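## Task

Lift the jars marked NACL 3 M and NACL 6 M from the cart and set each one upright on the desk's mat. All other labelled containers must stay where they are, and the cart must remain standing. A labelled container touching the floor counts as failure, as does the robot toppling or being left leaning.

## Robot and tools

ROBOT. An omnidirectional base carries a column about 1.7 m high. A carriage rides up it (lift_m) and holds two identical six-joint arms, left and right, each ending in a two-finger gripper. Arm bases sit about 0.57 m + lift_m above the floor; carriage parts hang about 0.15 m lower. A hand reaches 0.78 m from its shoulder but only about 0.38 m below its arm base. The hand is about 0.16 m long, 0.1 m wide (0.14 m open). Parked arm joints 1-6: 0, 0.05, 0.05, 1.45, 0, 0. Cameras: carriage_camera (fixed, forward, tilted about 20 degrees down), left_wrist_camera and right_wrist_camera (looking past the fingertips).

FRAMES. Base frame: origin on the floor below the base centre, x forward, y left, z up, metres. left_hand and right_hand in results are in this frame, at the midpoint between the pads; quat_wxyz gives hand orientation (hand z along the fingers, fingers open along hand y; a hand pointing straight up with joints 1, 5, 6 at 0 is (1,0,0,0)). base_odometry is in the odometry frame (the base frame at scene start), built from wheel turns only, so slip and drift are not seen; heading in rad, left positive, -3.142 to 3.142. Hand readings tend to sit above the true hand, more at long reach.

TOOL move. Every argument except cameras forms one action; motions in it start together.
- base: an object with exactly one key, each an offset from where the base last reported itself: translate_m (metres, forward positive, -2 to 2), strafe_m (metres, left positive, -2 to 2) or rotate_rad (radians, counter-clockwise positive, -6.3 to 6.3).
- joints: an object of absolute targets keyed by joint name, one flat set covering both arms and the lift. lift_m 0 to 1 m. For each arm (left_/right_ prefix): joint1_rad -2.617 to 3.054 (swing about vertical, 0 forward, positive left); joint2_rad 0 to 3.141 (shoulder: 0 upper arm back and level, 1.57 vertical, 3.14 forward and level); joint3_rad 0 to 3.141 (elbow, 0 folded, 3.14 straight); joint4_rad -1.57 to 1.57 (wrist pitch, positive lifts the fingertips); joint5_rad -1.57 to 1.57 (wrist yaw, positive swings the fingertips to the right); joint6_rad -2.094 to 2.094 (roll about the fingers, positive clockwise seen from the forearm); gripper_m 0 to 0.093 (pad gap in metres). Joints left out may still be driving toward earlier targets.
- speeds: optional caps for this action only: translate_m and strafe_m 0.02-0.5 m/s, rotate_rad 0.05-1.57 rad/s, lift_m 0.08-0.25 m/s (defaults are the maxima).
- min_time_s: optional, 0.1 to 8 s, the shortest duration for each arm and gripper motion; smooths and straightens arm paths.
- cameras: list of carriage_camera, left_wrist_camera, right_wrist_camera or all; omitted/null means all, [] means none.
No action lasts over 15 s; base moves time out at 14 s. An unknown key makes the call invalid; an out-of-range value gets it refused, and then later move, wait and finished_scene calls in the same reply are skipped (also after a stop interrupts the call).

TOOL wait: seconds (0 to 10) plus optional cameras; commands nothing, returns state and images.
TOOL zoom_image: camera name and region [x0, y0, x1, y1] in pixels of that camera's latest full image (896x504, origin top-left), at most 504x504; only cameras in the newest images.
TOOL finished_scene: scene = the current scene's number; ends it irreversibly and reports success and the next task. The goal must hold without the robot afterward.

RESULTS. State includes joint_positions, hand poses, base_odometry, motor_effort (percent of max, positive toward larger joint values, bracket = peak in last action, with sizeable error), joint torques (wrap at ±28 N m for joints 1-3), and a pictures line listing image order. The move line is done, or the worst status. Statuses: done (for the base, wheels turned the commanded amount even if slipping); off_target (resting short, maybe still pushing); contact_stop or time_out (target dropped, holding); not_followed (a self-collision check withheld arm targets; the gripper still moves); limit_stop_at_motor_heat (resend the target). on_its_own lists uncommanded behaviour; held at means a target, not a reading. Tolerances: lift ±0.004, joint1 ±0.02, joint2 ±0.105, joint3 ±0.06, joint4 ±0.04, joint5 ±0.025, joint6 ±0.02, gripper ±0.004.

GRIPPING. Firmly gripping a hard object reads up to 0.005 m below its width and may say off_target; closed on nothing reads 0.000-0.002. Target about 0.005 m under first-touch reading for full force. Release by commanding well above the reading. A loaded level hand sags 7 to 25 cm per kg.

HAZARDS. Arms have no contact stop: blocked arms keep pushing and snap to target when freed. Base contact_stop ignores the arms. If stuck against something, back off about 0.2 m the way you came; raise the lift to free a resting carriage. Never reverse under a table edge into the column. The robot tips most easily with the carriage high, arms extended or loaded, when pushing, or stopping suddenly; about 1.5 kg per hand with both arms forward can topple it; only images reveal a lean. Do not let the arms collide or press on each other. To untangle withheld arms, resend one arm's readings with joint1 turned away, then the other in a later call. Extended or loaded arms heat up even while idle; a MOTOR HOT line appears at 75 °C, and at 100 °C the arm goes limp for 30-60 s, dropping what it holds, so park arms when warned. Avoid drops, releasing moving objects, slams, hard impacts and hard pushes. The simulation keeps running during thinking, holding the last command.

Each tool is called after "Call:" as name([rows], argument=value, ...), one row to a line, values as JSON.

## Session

Call:
move(base={"rotate_rad":1.4}, cameras=["carriage_camera"])

Scene clock: 2.93 s.
Joint torques (N m): left_arm=[-0.42 4.6 5.3 -0.38 -0.01 -0.04] | right_arm=[0.17 3.4 6.11 -0.3 0.09 0.06]
move: done
base_odometry: x=+0.000 y=+0.000 heading=+1.400
base_status: done
joint_positions: lift_m=+0.300 left_joint1_rad=+0.000 left_joint2_rad=+0.055 left_joint3_rad=+0.051 left_joint4_rad=+1.475 left_joint5_rad=+0.031 left_joint6_rad=+0.040 left_gripper_m=+0.09397 right_joint1_rad=-0.016 right_joint2_rad=+0.048 right_joint3_rad=+0.039 right_joint4_rad=+1.493 right_joint5_rad=-0.022 right_joint6_rad=+0.050 right_gripper_m=+0.09397
joint_status: not commanded
motor_effort: lift_m=+40(41) drive_wheels=+8(19)
left_hand: x=+0.2485 y=+0.2991 z=+1.3127 quat_wxyz=(+0.998, +0.016, +0.049, +0.019) (m; base frame)
right_hand: x=+0.2456 y=-0.3010 z=+1.3099 quat_wxyz=(+0.999, -0.010, +0.044, +0.018) (m; base frame)
pictures: carriage_camera
camera_calibration:
carriage_camera: T_world_to_cam=[[-0.0301167, -0.999264, -0.0237735, 0.0346], [-0.352417, 0.0328724, -0.935266, 1.25938], [0.935359, -0.0197889, -0.353147, 0.333327], [0, 0, 0, 1]] pos_world=[0.133088, -0.000228057, 1.29639]

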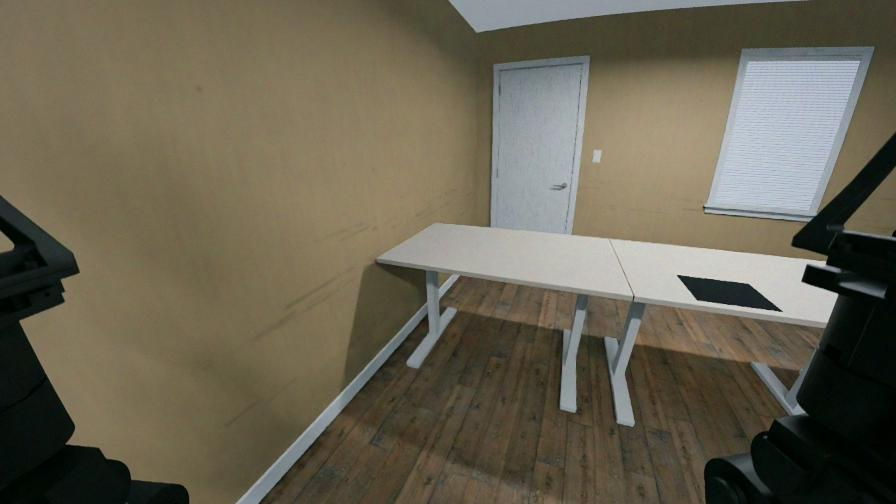

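Call:
move(base={"rotate_rad":-0.9}, cameras=["carriage_camera"])

Scene clock: 5.73 s.
Joint torques (N m): left_arm=[-0.69 4.57 5.29 -0.37 -0.02 -0.04] | right_arm=[0.23 3.4 6.09 -0.29 0.09 0.06]
move: done
base_odometry: x=+0.000 y=+0.000 heading=+0.500
base_status: done
joint_positions: lift_m=+0.300 left_joint1_rad=+0.000 left_joint2_rad=+0.055 left_joint3_rad=+0.051 left_joint4_rad=+1.475 left_joint5_rad=+0.031 left_joint6_rad=+0.040 left_gripper_m=+0.09397 right_joint1_rad=-0.016 right_joint2_rad=+0.048 right_joint3_rad=+0.039 right_joint4_rad=+1.493 right_joint5_rad=-0.022 right_joint6_rad=+0.050 right_gripper_m=+0.09397
joint_status: not commanded
motor_effort: lift_m=+40(41) drive_wheels=+8(13)
left_hand: x=+0.2486 y=+0.2991 z=+1.3127 quat_wxyz=(+0.998, +0.016, +0.050, +0.019) (m; base frame)
right_hand: x=+0.2456 y=-0.3010 z=+1.3099 quat_wxyz=(+0.999, -0.010, +0.044, +0.018) (m; base frame)
pictures: carriage_camera
camera_calibration:
carriage_camera: T_world_to_cam=[[-0.0301167, -0.999264, -0.0237735, 0.0346], [-0.352417, 0.0328724, -0.935266, 1.25938], [0.935359, -0.0197889, -0.353147, 0.333327], [0, 0, 0, 1]] pos_world=[0.133088, -0.000228057, 1.29639]

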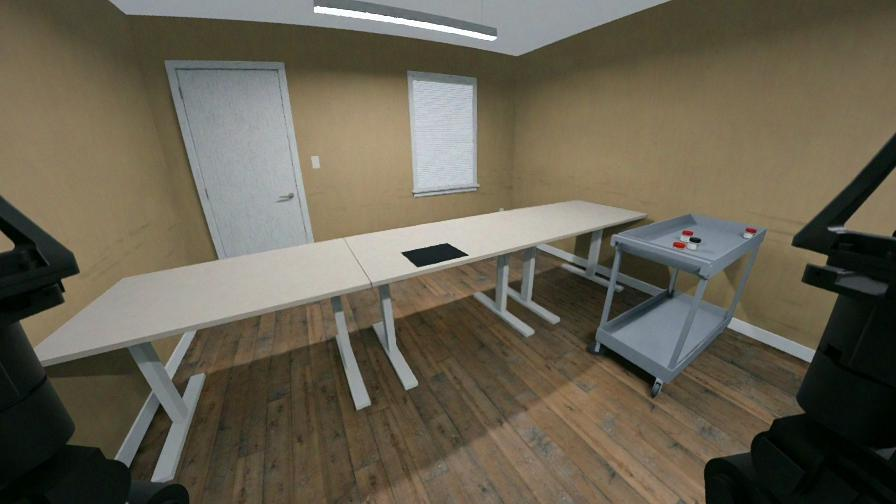

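Call:
move(base={"rotate_rad":0.474}, joints={"lift_m":0.02}, cameras=["carriage_camera"])

Call:
move(base={"translate_m":-0.2}, speeds={"translate_m":0.2}, cameras=[])

Call:
move(base={"strafe_m":-1.65}, joints={"left_joint1_rad":0.9,"left_joint2_rad":1.0,"left_joint3_rad":1.0,"left_joint4_rad":0,"left_joint5_rad":1.5}, cameras=["carriage_camera","left_wrist_camera"])

Scene clock: 9.53 s.
Joint torques (N m): left_arm=[-0.43 4.57 5.3 -0.36 -0.01 -0.04] | right_arm=[0.18 3.4 6.12 -0.3 0.08 0.06]
move: done
base_odometry: x=+0.000 y=+0.000 heading=+0.973
base_status: done
joint_positions: lift_m=+0.020 left_joint1_rad=+0.000 left_joint2_rad=+0.055 left_joint3_rad=+0.051 left_joint4_rad=+1.475 left_joint5_rad=+0.031 left_joint6_rad=+0.040 left_gripper_m=+0.09397 right_joint1_rad=-0.016 right_joint2_rad=+0.048 right_joint3_rad=+0.039 right_joint4_rad=+1.493 right_joint5_rad=-0.022 right_joint6_rad=+0.050 right_gripper_m=+0.09397
joint_status: all done
motor_effort: lift_m=+36(37) drive_wheels=+14(15)
left_hand: x=+0.2487 y=+0.2991 z=+1.0331 quat_wxyz=(+0.998, +0.016, +0.050, +0.019) (m; base frame)
right_hand: x=+0.2456 y=-0.3010 z=+1.0303 quat_wxyz=(+0.999, -0.010, +0.044, +0.018) (m; base frame)
pictures: carriage_camera
camera_calibration:
carriage_camera: T_world_to_cam=[[-0.0301167, -0.999264, -0.0237735, 0.0279521], [-0.352417, 0.0328724, -0.935266, 0.997844], [0.935359, -0.0197889, -0.353147, 0.234574], [0, 0, 0, 1]] pos_world=[0.133088, -0.000228057, 1.01675]

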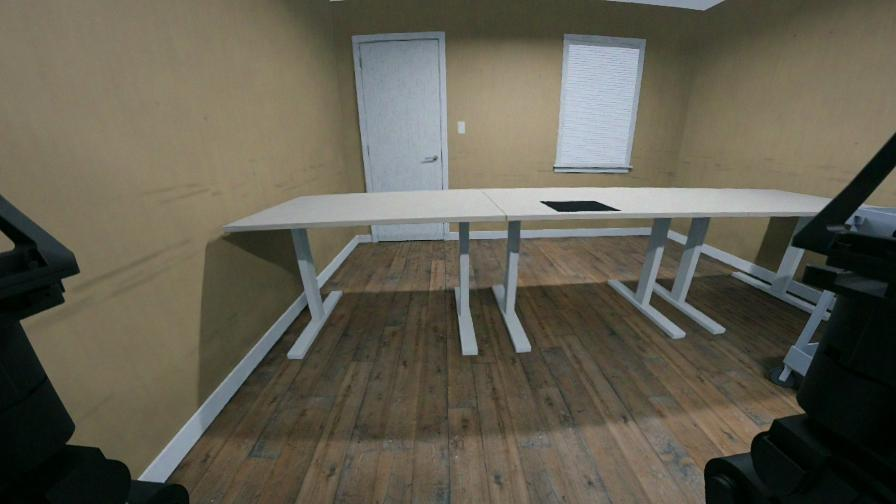

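Scene clock: 11.70 s.
Joint torques (N m): left_arm=[-0.42 4.55 5.3 -0.37 -0.01 -0.04] | right_arm=[0.2 3.41 6.11 -0.29 0.09 0.06]
move: done
base_odometry: x=-0.112 y=-0.165 heading=+0.974
base_status: done
joint_positions: lift_m=+0.020 left_joint1_rad=+0.000 left_joint2_rad=+0.055 left_joint3_rad=+0.051 left_joint4_rad=+1.473 left_joint5_rad=+0.031 left_joint6_rad=+0.040 left_gripper_m=+0.09397 right_joint1_rad=-0.016 right_joint2_rad=+0.048 right_joint3_rad=+0.039 right_joint4_rad=+1.493 right_joint5_rad=-0.022 right_joint6_rad=+0.050 right_gripper_m=+0.09397
joint_status: not commanded
motor_effort: lift_m=+36(36) drive_wheels=-4(21)
left_hand: x=+0.2490 y=+0.2991 z=+1.0330 quat_wxyz=(+0.998, +0.016, +0.050, +0.019) (m; base frame)
right_hand: x=+0.2458 y=-0.3010 z=+1.0303 quat_wxyz=(+0.999, -0.010, +0.044, +0.018) (m; base frame)
pictures: none
No camera images: "cameras" was empty.

Scene clock: 17.37 s.
Joint torques (N m): left_arm=[0.06 -2.18 9.28 1.22 0.12 -0.04] | right_arm=[0.21 3.38 6.11 -0.28 0.09 0.07]
move: done
base_odometry: x=+1.252 y=-1.093 heading=+0.974
base_status: done
joint_positions: lift_m=+0.020 left_joint1_rad=+0.894 left_joint2_rad=+0.998 left_joint3_rad=+0.964 left_joint4_rad=+0.005 left_joint5_rad=+1.491 left_joint6_rad=+0.040 left_gripper_m=+0.09398 right_joint1_rad=-0.016 right_joint2_rad=+0.048 right_joint3_rad=+0.039 right_joint4_rad=+1.492 right_joint5_rad=-0.022 right_joint6_rad=+0.050 right_gripper_m=+0.09397
joint_status: all done
motor_effort: lift_m=+36(36) drive_wheels=+0(17)
left_hand: x=+0.4885 y=+0.3621 z=+0.9858 quat_wxyz=(+0.676, +0.212, +0.676, -0.204) (m; base frame)
right_hand: x=+0.2460 y=-0.3010 z=+1.0303 quat_wxyz=(+0.999, -0.010, +0.044, +0.017) (m; base frame)
pictures: carriage_camera, left_wrist_camera
camera_calibration:
carriage_camera: T_world_to_cam=[[-0.0301167, -0.999264, -0.0237735, 0.0279521], [-0.352417, 0.0328724, -0.935266, 0.997844], [0.935359, -0.0197889, -0.353147, 0.234574], [0, 0, 0, 1]] pos_world=[0.133088, -0.000228057, 1.01675]
left_wrist_camera: T_world_to_cam=[[-0.576139, -0.81699, -0.0242918, 0.60315], [-0.479904, 0.362186, -0.799071, 0.894969], [0.661631, -0.448718, -0.600746, 0.55354], [0, 0, 0, 1]] pos_world=[0.410758, 0.417007, 1.06233]

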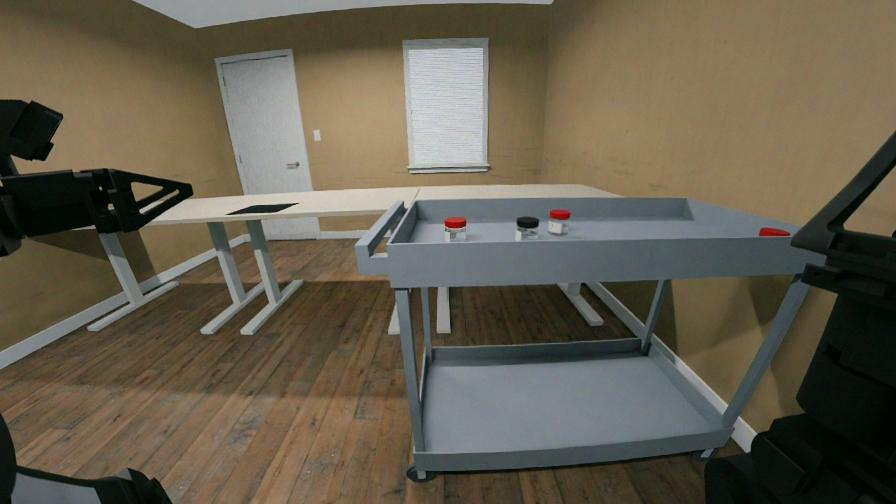

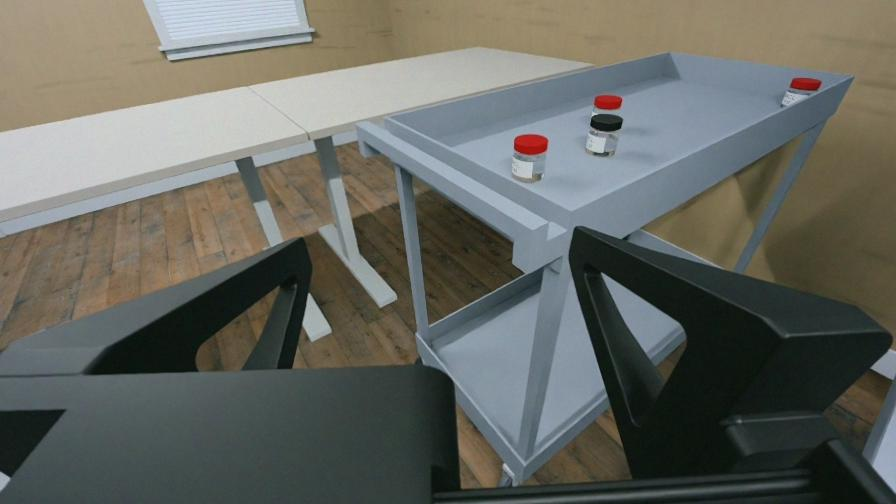

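Call:
zoom_image(camera="left_wrist_camera", region=[500, 80, 640, 190])

Call:
zoom_image(camera="left_wrist_camera", region=[770, 65, 830, 115])

Scaled by 3.600.

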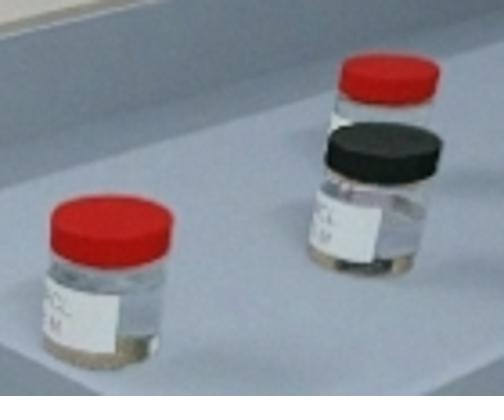

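Scaled by 8.400.

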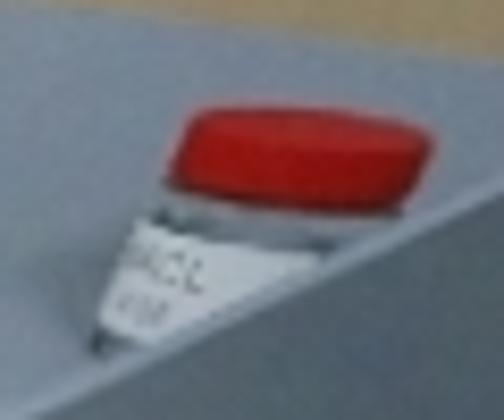

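Call:
move(joints={"left_joint1_rad":0.75,"left_joint2_rad":1.8,"left_joint3_rad":1.8,"left_joint4_rad":0.0,"left_joint5_rad":1.55}, min_time_s=1.0, cameras=["left_wrist_camera"])

Scene clock: 19.97 s.
Joint torques (N m): left_arm=[-0.8 -10.47 9.02 1.26 0.12 -0.04] | right_arm=[0.21 3.37 6.12 -0.27 0.09 0.07]
move: done
base_odometry: x=+1.252 y=-1.093 heading=+0.974
base_status: not commanded
joint_positions: lift_m=+0.020 left_joint1_rad=+0.754 left_joint2_rad=+1.800 left_joint3_rad=+1.767 left_joint4_rad=-0.002 left_joint5_rad=+1.538 left_joint6_rad=+0.040 left_gripper_m=+0.09398 right_joint1_rad=-0.016 right_joint2_rad=+0.048 right_joint3_rad=+0.039 right_joint4_rad=+1.492 right_joint5_rad=-0.022 right_joint6_rad=+0.050 right_gripper_m=+0.09397
joint_status: all done
motor_effort: lift_m=+36(36) drive_wheels=+0(0)
left_hand: x=+0.6362 y=+0.4575 z=+1.0211 quat_wxyz=(+0.654, +0.272, +0.653, -0.268) (m; base frame)
right_hand: x=+0.2460 y=-0.3010 z=+1.0303 quat_wxyz=(+0.999, -0.010, +0.044, +0.017) (m; base frame)
pictures: left_wrist_camera
camera_calibration:
left_wrist_camera: T_world_to_cam=[[-0.718254, -0.695545, -0.0181378, 0.795648], [-0.406905, 0.44105, -0.799939, 0.877876], [0.564393, -0.567179, -0.599807, 0.634926], [0, 0, 0, 1]] pos_world=[0.570342, 0.526338, 1.09751]

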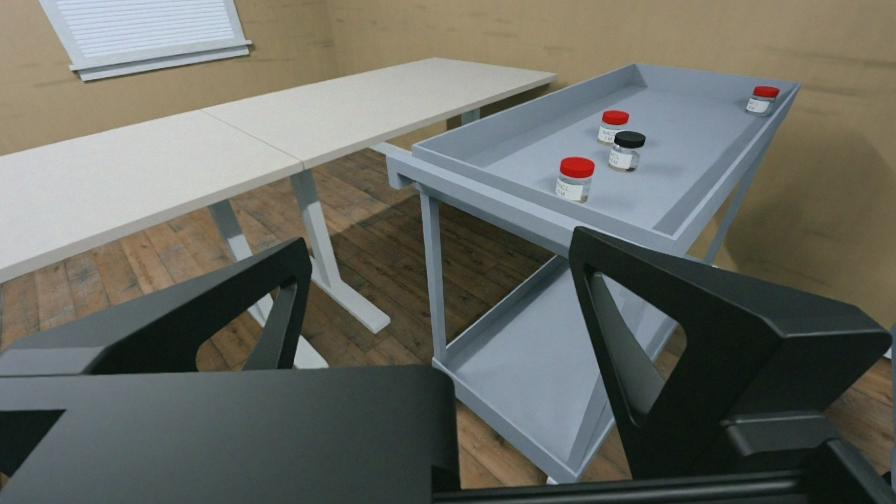

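Call:
zoom_image(camera="left_wrist_camera", region=[550, 100, 650, 205])

Call:
zoom_image(camera="left_wrist_camera", region=[740, 80, 790, 120])

Scaled by 4.800.

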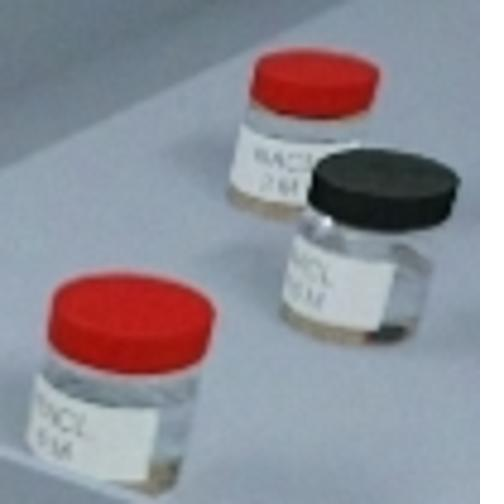

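Scaled by 10.080.

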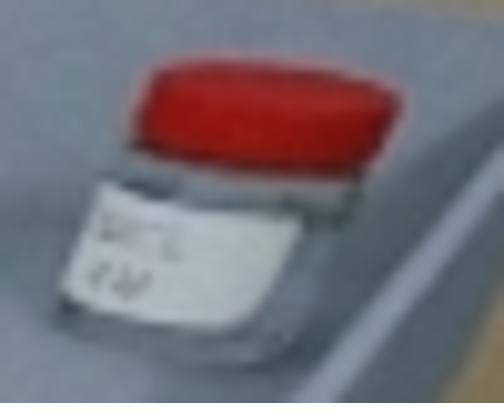

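Call:
move(base={"strafe_m":-0.25}, cameras=["left_wrist_camera"])

Call:
zoom_image(camera="left_wrist_camera", region=[520, 80, 850, 265])

Scene clock: 23.80 s.
Joint torques (N m): left_arm=[-0.75 -10.54 8.92 1.26 0.12 -0.04] | right_arm=[0.03 3.4 6.11 -0.27 0.09 0.06]
move: done
base_odometry: x=+1.458 y=-1.234 heading=+0.973
base_status: done
joint_positions: lift_m=+0.020 left_joint1_rad=+0.751 left_joint2_rad=+1.800 left_joint3_rad=+1.768 left_joint4_rad=-0.002 left_joint5_rad=+1.541 left_joint6_rad=+0.040 left_gripper_m=+0.09398 right_joint1_rad=-0.016 right_joint2_rad=+0.048 right_joint3_rad=+0.039 right_joint4_rad=+1.492 right_joint5_rad=-0.022 right_joint6_rad=+0.050 right_gripper_m=+0.09397
joint_status: not commanded
motor_effort: lift_m=+35(36) drive_wheels=+0(15)
left_hand: x=+0.6364 y=+0.4558 z=+1.0214 quat_wxyz=(+0.653, +0.274, +0.652, -0.270) (m; base frame)
right_hand: x=+0.2460 y=-0.3010 z=+1.0303 quat_wxyz=(+0.999, -0.010, +0.044, +0.018) (m; base frame)
pictures: left_wrist_camera
camera_calibration:
left_wrist_camera: T_world_to_cam=[[-0.722473, -0.691141, -0.0188993, 0.796], [-0.403709, 0.443887, -0.799989, 0.875663], [0.561294, -0.570341, -0.599716, 0.637305], [0, 0, 0, 1]] pos_world=[0.570886, 0.524933, 1.09777]

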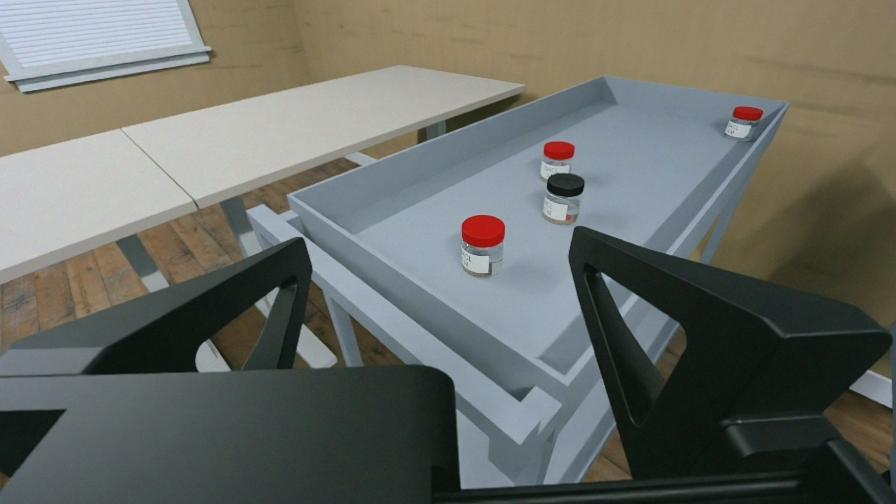

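Scaled by 1.527.

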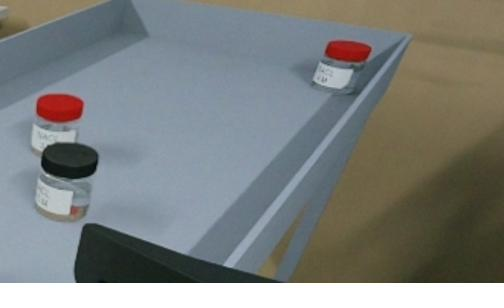

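Call:
zoom_image(camera="left_wrist_camera", region=[530, 135, 590, 225])

Call:
zoom_image(camera="left_wrist_camera", region=[455, 210, 515, 280])

Call:
zoom_image(camera="left_wrist_camera", region=[718, 100, 770, 145])

Scaled by 5.600.

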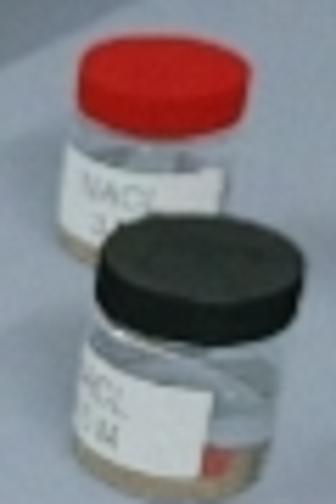

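Scaled by 7.200.

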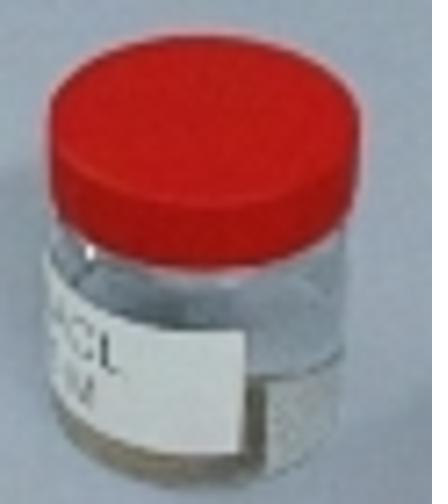

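Scaled by 9.692.

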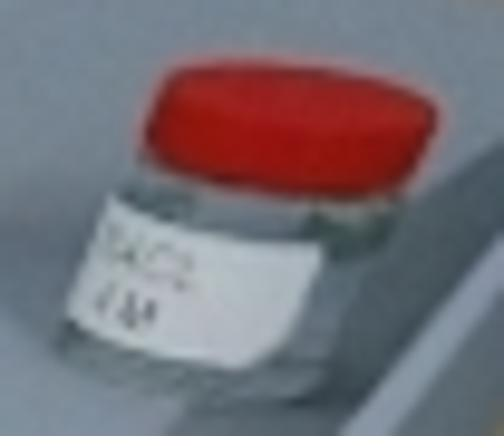

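Call:
move(joints={"left_joint1_rad":0.62,"left_joint2_rad":2.45,"left_joint3_rad":2.4,"left_joint4_rad":0.05,"left_joint5_rad":1.56}, min_time_s=1.0, cameras=["left_wrist_camera"])

Scene clock: 27.03 s.
Joint torques (N m): left_arm=[-0.54 -16.61 9.02 1.41 0.15 -0.04] | right_arm=[0.16 3.38 6.09 -0.28 0.09 0.06]
move: done
base_odometry: x=+1.458 y=-1.234 heading=+0.973
base_status: not commanded
joint_positions: lift_m=+0.020 left_joint1_rad=+0.622 left_joint2_rad=+2.451 left_joint3_rad=+2.368 left_joint4_rad=+0.032 left_joint5_rad=+1.549 left_joint6_rad=+0.040 left_gripper_m=+0.09398 right_joint1_rad=-0.016 right_joint2_rad=+0.048 right_joint3_rad=+0.039 right_joint4_rad=+1.492 right_joint5_rad=-0.022 right_joint6_rad=+0.050 right_gripper_m=+0.09397
joint_status: all done
motor_effort: lift_m=+36(36) drive_wheels=+0(1)
left_hand: x=+0.7700 y=+0.4853 z=+0.9183 quat_wxyz=(+0.630, +0.312, +0.635, -0.320) (m; base frame)
right_hand: x=+0.2460 y=-0.3010 z=+1.0303 quat_wxyz=(+0.999, -0.010, +0.044, +0.018) (m; base frame)
pictures: left_wrist_camera
camera_calibration:
left_wrist_camera: T_world_to_cam=[[-0.810427, -0.585838, -0.00135044, 0.91149], [-0.35043, 0.486617, -0.800252, 0.7725], [0.469475, -0.648072, -0.599663, 0.625701], [0, 0, 0, 1]] pos_world=[0.715653, 0.563574, 0.994635]

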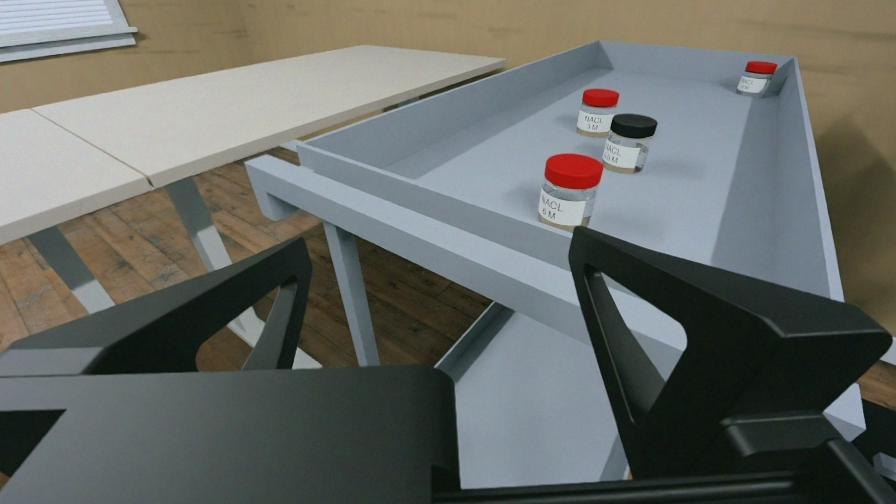

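Call:
zoom_image(camera="left_wrist_camera", region=[530, 80, 660, 230])

Call:
zoom_image(camera="left_wrist_camera", region=[730, 55, 785, 100])

Scaled by 3.360.

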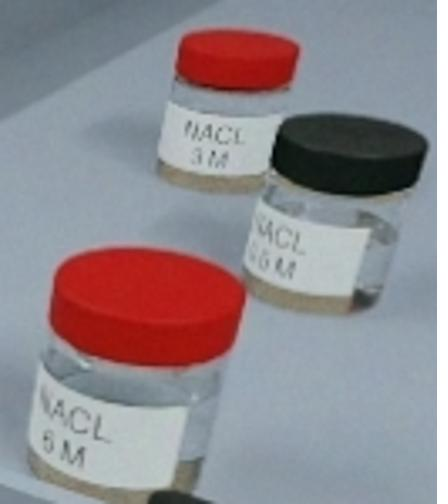

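Scaled by 9.164.

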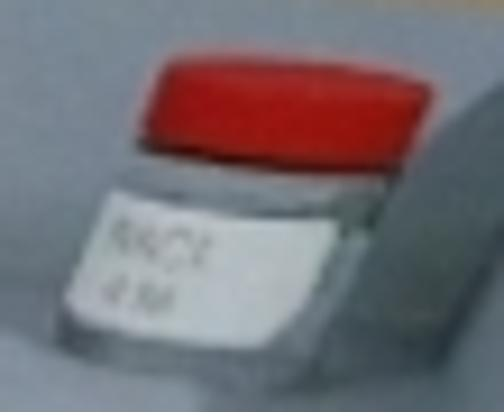

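Call:
move(base={"translate_m":0.23}, joints={"lift_m":0.35,"left_joint1_rad":0.3,"left_joint2_rad":1.75,"left_joint3_rad":1.75,"left_joint4_rad":-0.5,"left_joint5_rad":0.5}, cameras=[])

Call:
move(joints={"lift_m":0.33,"left_joint1_rad":-0.286,"left_joint2_rad":1.969,"left_joint3_rad":1.63,"left_joint4_rad":-1.21,"left_joint5_rad":0,"left_joint6_rad":0,"right_joint1_rad":0.44,"right_joint2_rad":2.45,"right_joint3_rad":2.475,"right_joint4_rad":-1.57,"right_joint5_rad":0,"right_joint6_rad":0}, min_time_s=1.8)

Scene clock: 34.73 s.
Joint torques (N m): left_arm=[-0.75 -13.22 6.01 1.72 0.04 -0.02] | right_arm=[0.2 3.38 6.13 -0.28 0.08 0.07]
move: done
base_odometry: x=+1.588 y=-1.044 heading=+0.973
base_status: done
joint_positions: lift_m=+0.350 left_joint1_rad=+0.304 left_joint2_rad=+1.775 left_joint3_rad=+1.759 left_joint4_rad=-0.496 left_joint5_rad=+0.511 left_joint6_rad=+0.040 left_gripper_m=+0.09398 right_joint1_rad=-0.016 right_joint2_rad=+0.048 right_joint3_rad=+0.039 right_joint4_rad=+1.492 right_joint5_rad=-0.022 right_joint6_rad=+0.050 right_gripper_m=+0.09397
joint_status: all done
motor_effort: lift_m=+43(51) drive_wheels=-3(17)
left_hand: x=+0.7387 y=+0.3781 z=+1.2495 quat_wxyz=(+0.519, +0.017, +0.845, -0.131) (m; base frame)
right_hand: x=+0.2459 y=-0.3010 z=+1.3597 quat_wxyz=(+0.999, -0.010, +0.044, +0.018) (m; base frame)
pictures: none
No camera images: "cameras" was empty.

Scene clock: 37.33 s.
Joint torques (N m): left_arm=[-0.81 -10.67 4.88 0.29 -0.1 -0.17] | right_arm=[0.46 -11.55 8.2 0.36 0.24 -0.02]
move: done
base_odometry: x=+1.588 y=-1.044 heading=+0.973
base_status: not commanded
joint_positions: lift_m=+0.330 left_joint1_rad=-0.282 left_joint2_rad=+1.960 left_joint3_rad=+1.641 left_joint4_rad=-1.199 left_joint5_rad=+0.012 left_joint6_rad=+0.015 left_gripper_m=+0.09398 right_joint1_rad=+0.436 right_joint2_rad=+2.440 right_joint3_rad=+2.452 right_joint4_rad=-1.557 right_joint5_rad=-0.016 right_joint6_rad=+0.008 right_gripper_m=+0.09397
joint_status: all done
motor_effort: lift_m=+36(38) drive_wheels=-2(8)
left_hand: x=+0.5912 y=+0.1956 z=+1.0034 quat_wxyz=(+0.025, +0.148, +0.989, -0.009) (m; base frame)
right_hand: x=+0.6493 y=-0.1026 z=+1.0121 quat_wxyz=(+0.010, -0.212, +0.977, +0.011) (m; base frame)
pictures: carriage_camera, left_wrist_camera, right_wrist_camera
camera_calibration:
carriage_camera: T_world_to_cam=[[-0.0301167, -0.999264, -0.0237735, 0.03532], [-0.352417, 0.0328724, -0.935266, 1.2877], [0.935359, -0.0197889, -0.353147, 0.344023], [0, 0, 0, 1]] pos_world=[0.133088, -0.000228057, 1.32668]
left_wrist_camera: T_world_to_cam=[[-0.306305, -0.951519, 0.0280719, 0.341001], [-0.786357, 0.269537, 0.555871, -0.141648], [-0.536489, 0.148192, -0.830794, 1.24387], [0, 0, 0, 1]] pos_world=[0.660388, 0.178317, 1.10257]
right_wrist_camera: T_world_to_cam=[[0.354296, -0.935106, -0.00717756, -0.314595], [-0.788568, -0.302884, 0.535184, -0.0538957], [-0.502627, -0.183954, -0.844705, 1.2855], [0, 0, 0, 1]] pos_world=[0.715085, -0.0740323, 1.11245]

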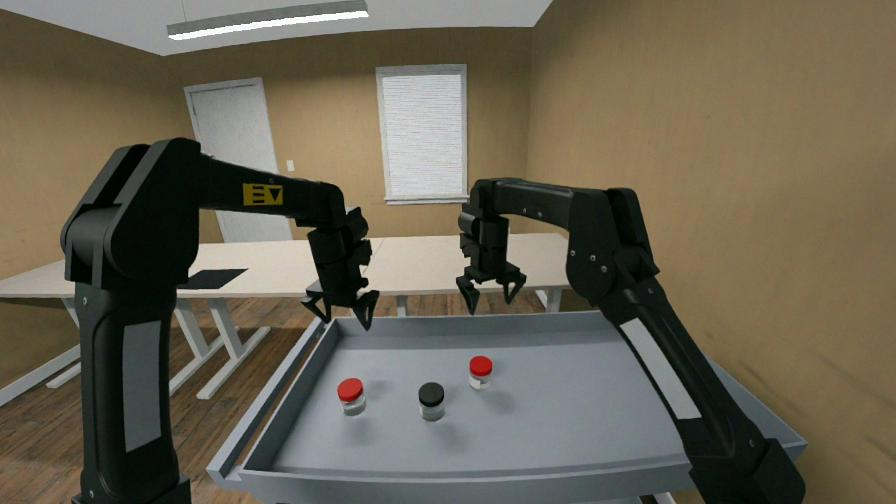

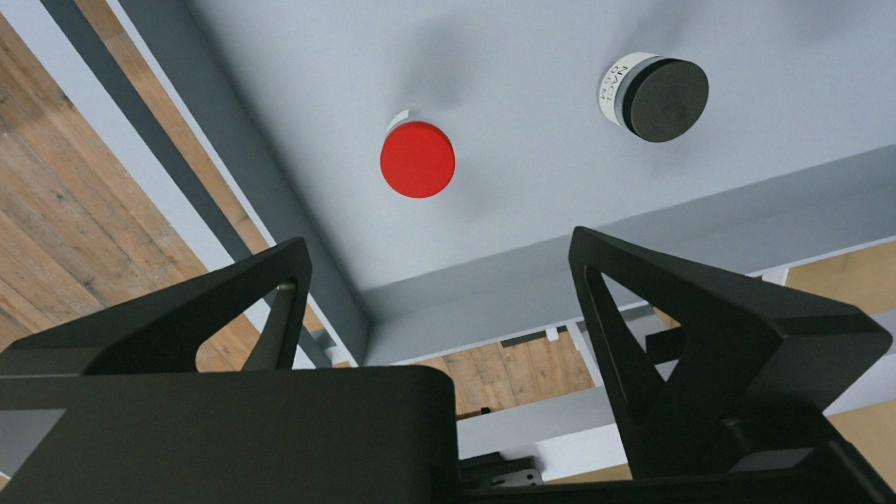

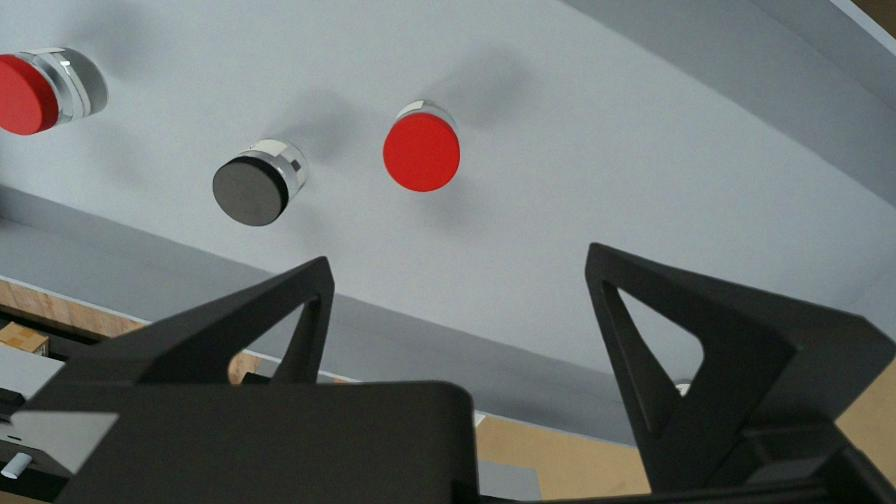

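Call:
move(joints={"lift_m":0.2,"left_joint1_rad":-0.241,"left_joint2_rad":1.91,"left_joint3_rad":1.565,"left_joint4_rad":-1.215,"right_joint1_rad":0.495}, cameras=["left_wrist_camera","right_wrist_camera"])

Scene clock: 40.13 s.
Joint torques (N m): left_arm=[-0.29 -14.83 5.22 0.21 -0.07 -0.16] | right_arm=[-0.32 -12.44 7.23 0.38 0.21 0]
move: done
base_odometry: x=+1.588 y=-1.044 heading=+0.973
base_status: not commanded
joint_positions: lift_m=+0.200 left_joint1_rad=-0.241 left_joint2_rad=+1.947 left_joint3_rad=+1.570 left_joint4_rad=-1.209 left_joint5_rad=+0.009 left_joint6_rad=+0.014 left_gripper_m=+0.09398 right_joint1_rad=+0.500 right_joint2_rad=+2.451 right_joint3_rad=+2.461 right_joint4_rad=-1.563 right_joint5_rad=-0.013 right_joint6_rad=+0.007 right_gripper_m=+0.09397
joint_status: all done
motor_effort: lift_m=+36(37) drive_wheels=-3(8)
left_hand: x=+0.5749 y=+0.2163 z=+0.8601 quat_wxyz=(-0.008, +0.127, +0.992, -0.004) (m; base frame)
right_hand: x=+0.6360 y=-0.0761 z=+0.8800 quat_wxyz=(+0.008, -0.244, +0.970, +0.008) (m; base frame)
pictures: left_wrist_camera, right_wrist_camera
camera_calibration:
left_wrist_camera: T_world_to_cam=[[-0.264292, -0.964056, 0.027312, 0.33887], [-0.759528, 0.225507, 0.610135, -0.132938], [-0.594363, 0.14051, -0.791827, 1.11444], [0, 0, 0, 1]] pos_world=[0.650971, 0.200079, 0.954297]
right_wrist_camera: T_world_to_cam=[[0.414405, -0.910088, -0.00290456, -0.326181], [-0.765296, -0.350198, 0.540078, -0.00831318], [-0.492535, -0.221588, -0.84161, 1.16007], [0, 0, 0, 1]] pos_world=[0.700185, -0.0427065, 0.979871]

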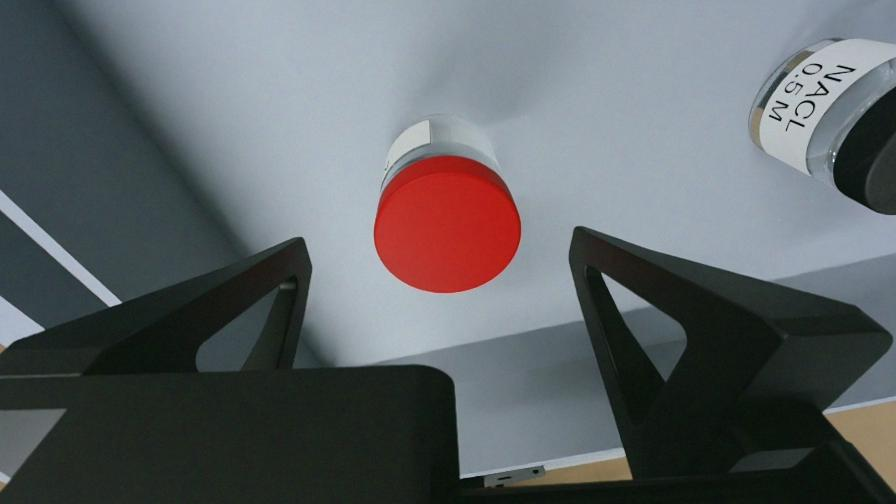

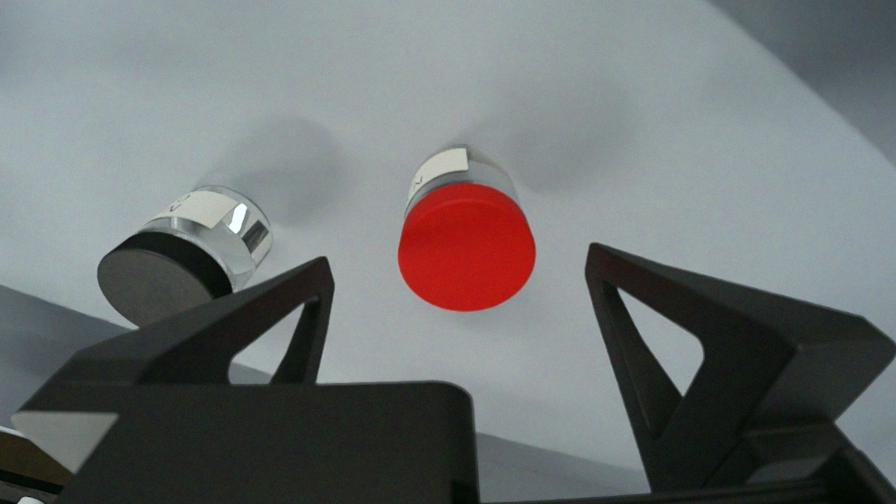

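Call:
move(joints={"lift_m":0.139,"right_gripper_m":0.08}, cameras=["left_wrist_camera","right_wrist_camera"])

Call:
move(joints={"left_gripper_m":0.042,"right_gripper_m":0.042}, min_time_s=1.0, cameras=["left_wrist_camera","right_wrist_camera"])

Scene clock: 41.67 s.
Joint torques (N m): left_arm=[-0.46 -13.34 5.3 0.23 -0.06 -0.16] | right_arm=[-0.17 -12.85 7.15 0.4 0.21 0]
move: done
base_odometry: x=+1.588 y=-1.044 heading=+0.973
base_status: not commanded
joint_positions: lift_m=+0.139 left_joint1_rad=-0.241 left_joint2_rad=+1.932 left_joint3_rad=+1.569 left_joint4_rad=-1.210 left_joint5_rad=+0.009 left_joint6_rad=+0.014 left_gripper_m=+0.09398 right_joint1_rad=+0.500 right_joint2_rad=+2.453 right_joint3_rad=+2.463 right_joint4_rad=-1.564 right_joint5_rad=-0.013 right_joint6_rad=+0.007 right_gripper_m=+0.08014
joint_status: all done
motor_effort: lift_m=+36(37) drive_wheels=-2(8)
left_hand: x=+0.5748 y=+0.2163 z=+0.8039 quat_wxyz=(-0.002, +0.127, +0.992, -0.004) (m; base frame)
right_hand: x=+0.6360 y=-0.0761 z=+0.8184 quat_wxyz=(+0.007, -0.244, +0.970, +0.008) (m; base frame)
pictures: left_wrist_camera, right_wrist_camera
camera_calibration:
left_wrist_camera: T_world_to_cam=[[-0.264624, -0.963974, 0.0269731, 0.340847], [-0.766926, 0.227324, 0.600124, -0.0868374], [-0.584636, 0.138121, -0.799452, 1.07092], [0, 0, 0, 1]] pos_world=[0.649698, 0.200391, 0.89907]
right_wrist_camera: T_world_to_cam=[[0.4144, -0.910091, -0.00276627, -0.326474], [-0.76439, -0.349703, 0.541678, 0.0230515], [-0.493943, -0.222357, -0.840582, 1.1082], [0, 0, 0, 1]] pos_world=[0.700299, -0.0426442, 0.918143]

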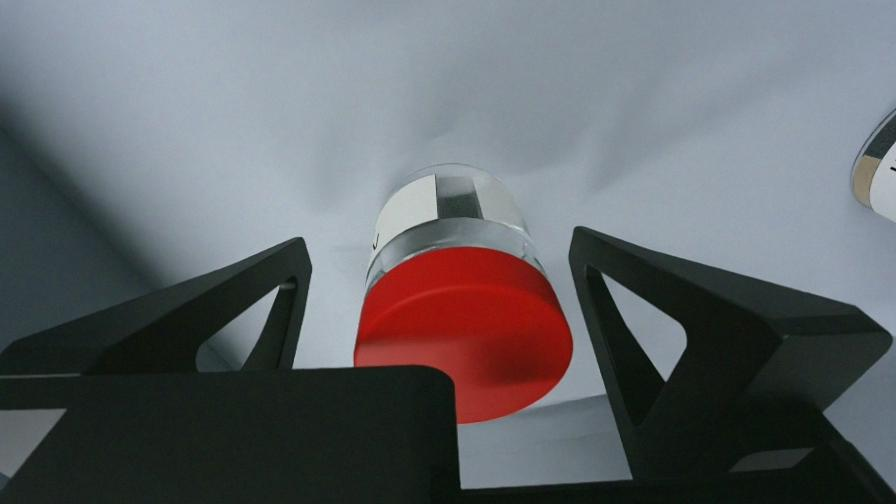

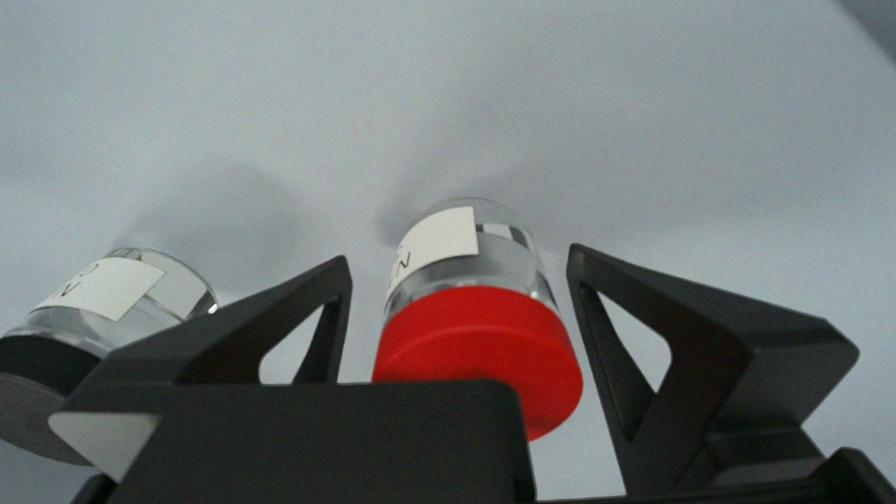

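Scene clock: 42.97 s.
Joint torques (N m): left_arm=[-0.44 -13.24 5.33 0.23 -0.05 -0.16] | right_arm=[-0.18 -12.71 7.15 0.39 0.19 0]
move: off_target
base_odometry: x=+1.588 y=-1.044 heading=+0.973
base_status: not commanded
joint_positions: lift_m=+0.139 left_joint1_rad=-0.241 left_joint2_rad=+1.932 left_joint3_rad=+1.569 left_joint4_rad=-1.210 left_joint5_rad=+0.008 left_joint6_rad=+0.014 left_gripper_m=+0.05365 right_joint1_rad=+0.499 right_joint2_rad=+2.453 right_joint3_rad=+2.463 right_joint4_rad=-1.564 right_joint5_rad=-0.011 right_joint6_rad=+0.007 right_gripper_m=+0.05401
joint_status: left_gripper_m off_target (ended at +0.05368, target +0.04200); right_gripper_m off_target (ended at +0.05404, target +0.04200)
motor_effort: lift_m=+37(37) drive_wheels=-3(7)
left_hand: x=+0.5749 y=+0.2165 z=+0.8039 quat_wxyz=(-0.002, +0.127, +0.992, -0.004) (m; base frame)
right_hand: x=+0.6363 y=-0.0767 z=+0.8184 quat_wxyz=(+0.007, -0.244, +0.970, +0.007) (m; base frame)
pictures: left_wrist_camera, right_wrist_camera
camera_calibration:
left_wrist_camera: T_world_to_cam=[[-0.264634, -0.964003, 0.0258295, 0.341975], [-0.767089, 0.226659, 0.600167, -0.0866406], [-0.584417, 0.139011, -0.799457, 1.07061], [0, 0, 0, 1]] pos_world=[0.649719, 0.200476, 0.899071]
right_wrist_camera: T_world_to_cam=[[0.413678, -0.910423, -0.000864192, -0.328283], [-0.765163, -0.348189, 0.541564, 0.0237968], [-0.493353, -0.223372, -0.840659, 1.10784], [0, 0, 0, 1]] pos_world=[0.700566, -0.0431317, 0.918142]

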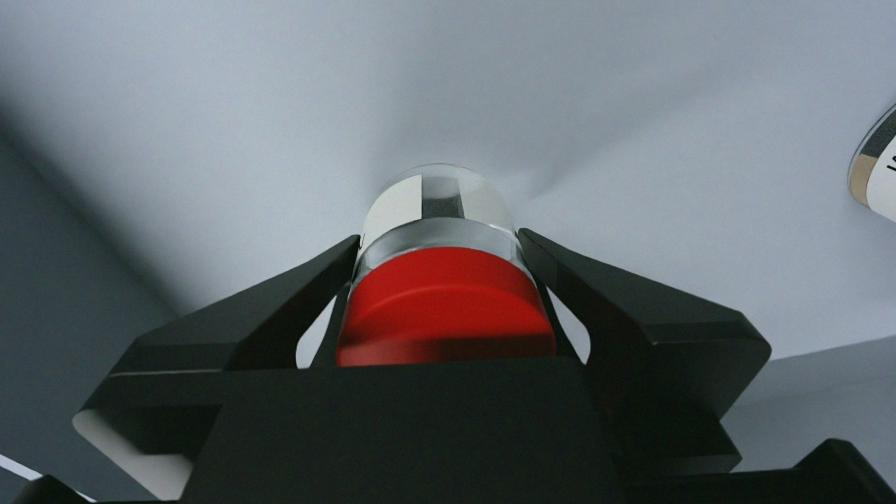

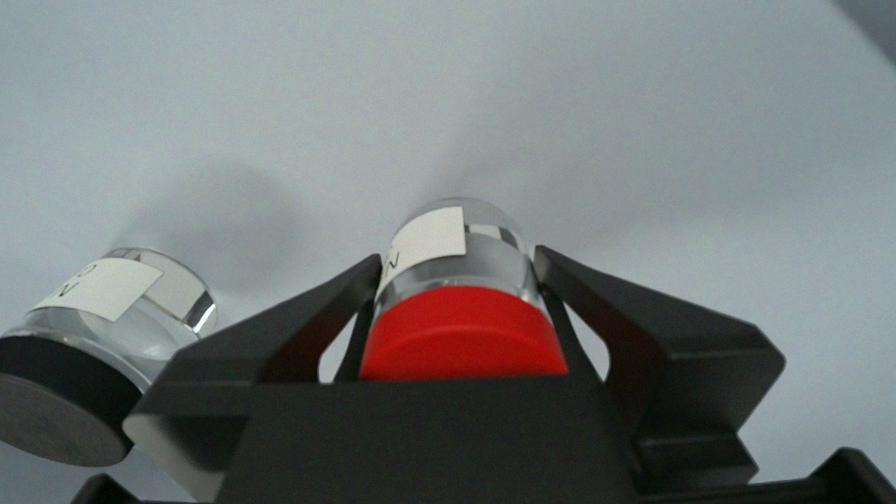

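Call:
move(joints={"lift_m":0.3}, cameras=[])

Call:
move(base={"translate_m":-0.26}, joints={"left_joint1_rad":0,"left_joint2_rad":1.75,"left_joint3_rad":1.57,"left_joint4_rad":-1.37,"right_joint1_rad":0,"right_joint2_rad":1.75,"right_joint3_rad":1.57,"right_joint4_rad":-1.37}, min_time_s=1.3, cameras=[])

Call:
move(base={"strafe_m":1.25}, cameras=["carriage_camera"])

Scene clock: 45.57 s.
Joint torques (N m): left_arm=[-0.46 -13.26 5.55 0.22 -0.06 -0.16] | right_arm=[-0.27 -13.19 7.13 0.39 0.18 0]
move: done
base_odometry: x=+1.588 y=-1.044 heading=+0.973
base_status: not commanded
joint_positions: lift_m=+0.300 left_joint1_rad=-0.241 left_joint2_rad=+1.932 left_joint3_rad=+1.567 left_joint4_rad=-1.211 left_joint5_rad=+0.008 left_joint6_rad=+0.014 left_gripper_m=+0.05365 right_joint1_rad=+0.499 right_joint2_rad=+2.456 right_joint3_rad=+2.463 right_joint4_rad=-1.565 right_joint5_rad=-0.011 right_joint6_rad=+0.007 right_gripper_m=+0.05401
joint_status: all done
motor_effort: lift_m=+42(51) drive_wheels=-2(8)
left_hand: x=+0.5740 y=+0.2167 z=+0.9637 quat_wxyz=(-0.003, +0.127, +0.992, -0.004) (m; base frame)
right_hand: x=+0.6362 y=-0.0768 z=+0.9773 quat_wxyz=(+0.005, -0.244, +0.970, +0.007) (m; base frame)
pictures: none
No camera images: "cameras" was empty.

Scene clock: 47.97 s.
Joint torques (N m): left_arm=[0.02 -12.75 5.93 0.2 -0.04 -0.16] | right_arm=[-0.21 -10.32 5.93 0.51 0.15 0]
move: done
base_odometry: x=+1.442 y=-1.259 heading=+0.973
base_status: done
joint_positions: lift_m=+0.300 left_joint1_rad=-0.005 left_joint2_rad=+1.783 left_joint3_rad=+1.567 left_joint4_rad=-1.364 left_joint5_rad=+0.006 left_joint6_rad=+0.014 left_gripper_m=+0.05365 right_joint1_rad=+0.004 right_joint2_rad=+1.778 right_joint3_rad=+1.573 right_joint4_rad=-1.381 right_joint5_rad=-0.007 right_joint6_rad=+0.007 right_gripper_m=+0.05401
joint_status: all done
motor_effort: lift_m=+42(43) drive_wheels=+0(16)
left_hand: x=+0.5479 y=+0.3017 z=+1.0124 quat_wxyz=(-0.005, +0.009, +1.000, -0.003) (m; base frame)
right_hand: x=+0.5450 y=-0.3018 z=+1.0157 quat_wxyz=(-0.008, +0.001, +1.000, +0.003) (m; base frame)
pictures: none
No camera images: "cameras" was empty.

Scene clock: 52.83 s.
Joint torques (N m): left_arm=[-0.28 -12.77 5.96 0.21 -0.11 -0.16] | right_arm=[0.03 -10.39 5.96 0.51 0.15 -0.01]
move: done
base_odometry: x=+0.409 y=-0.556 heading=+0.973
base_status: done
joint_positions: lift_m=+0.300 left_joint1_rad=-0.002 left_joint2_rad=+1.783 left_joint3_rad=+1.567 left_joint4_rad=-1.364 left_joint5_rad=+0.006 left_joint6_rad=+0.014 left_gripper_m=+0.05365 right_joint1_rad=+0.002 right_joint2_rad=+1.778 right_joint3_rad=+1.573 right_joint4_rad=-1.381 right_joint5_rad=-0.007 right_joint6_rad=+0.006 right_gripper_m=+0.05401
joint_status: not commanded
motor_effort: lift_m=+42(43) drive_wheels=+0(18)
left_hand: x=+0.5479 y=+0.3027 z=+1.0124 quat_wxyz=(-0.005, +0.008, +1.000, -0.003) (m; base frame)
right_hand: x=+0.5452 y=-0.3024 z=+1.0157 quat_wxyz=(-0.007, +0.002, +1.000, +0.003) (m; base frame)
pictures: carriage_camera
camera_calibration:
carriage_camera: T_world_to_cam=[[-0.0301167, -0.999264, -0.0237735, 0.0345956], [-0.352417, 0.0328724, -0.935266, 1.25921], [0.935359, -0.0197889, -0.353147, 0.333262], [0, 0, 0, 1]] pos_world=[0.133088, -0.000228057, 1.2962]

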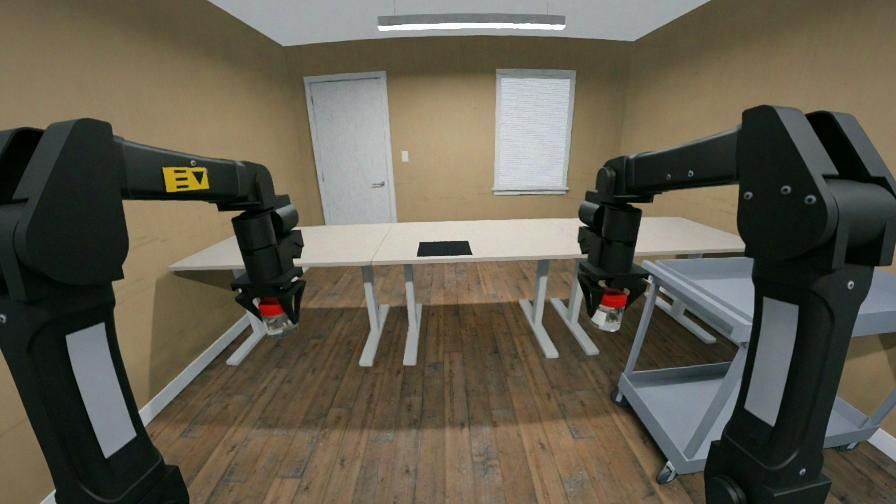

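Call:
move(base={"translate_m":0.98}, joints={"lift_m":0.2}, cameras=["carriage_camera"])

Scene clock: 57.90 s.
Joint torques (N m): left_arm=[-0.27 -11.15 5.79 0.29 -0.04 -0.16] | right_arm=[-0.02 -9.35 6.63 0.41 0.15 0]
move: done
base_odometry: x=+0.960 y=+0.255 heading=+0.973
base_status: done
joint_positions: lift_m=+0.200 left_joint1_rad=-0.002 left_joint2_rad=+1.769 left_joint3_rad=+1.567 left_joint4_rad=-1.369 left_joint5_rad=+0.006 left_joint6_rad=+0.014 left_gripper_m=+0.05365 right_joint1_rad=+0.002 right_joint2_rad=+1.766 right_joint3_rad=+1.566 right_joint4_rad=-1.374 right_joint5_rad=-0.007 right_joint6_rad=+0.006 right_gripper_m=+0.05401
joint_status: all done
motor_effort: lift_m=+36(37) drive_wheels=-3(24)
left_hand: x=+0.5464 y=+0.3027 z=+0.9172 quat_wxyz=(+0.000, +0.008, +1.000, -0.003) (m; base frame)
right_hand: x=+0.5448 y=-0.3024 z=+0.9180 quat_wxyz=(-0.002, +0.002, +1.000, +0.003) (m; base frame)
pictures: carriage_camera
camera_calibration:
carriage_camera: T_world_to_cam=[[-0.0301167, -0.999264, -0.0237735, 0.0322304], [-0.352417, 0.0328724, -0.935266, 1.16616], [0.935359, -0.0197889, -0.353147, 0.298127], [0, 0, 0, 1]] pos_world=[0.133088, -0.000228057, 1.19672]

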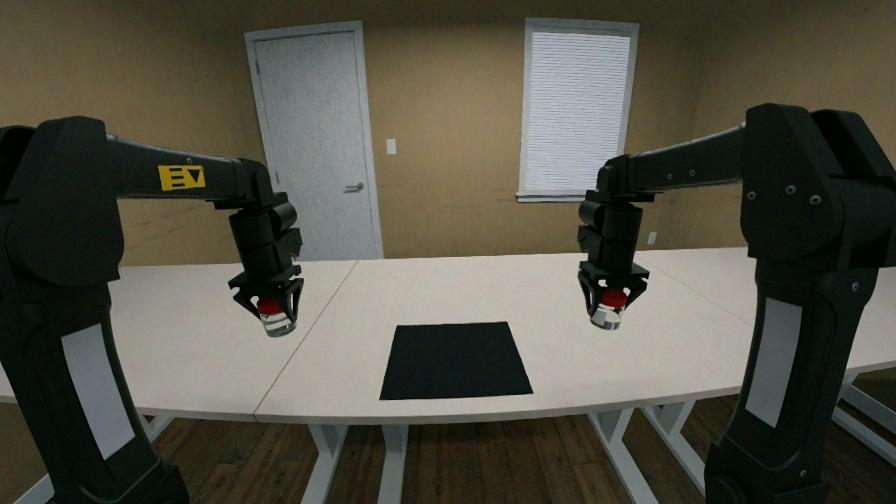

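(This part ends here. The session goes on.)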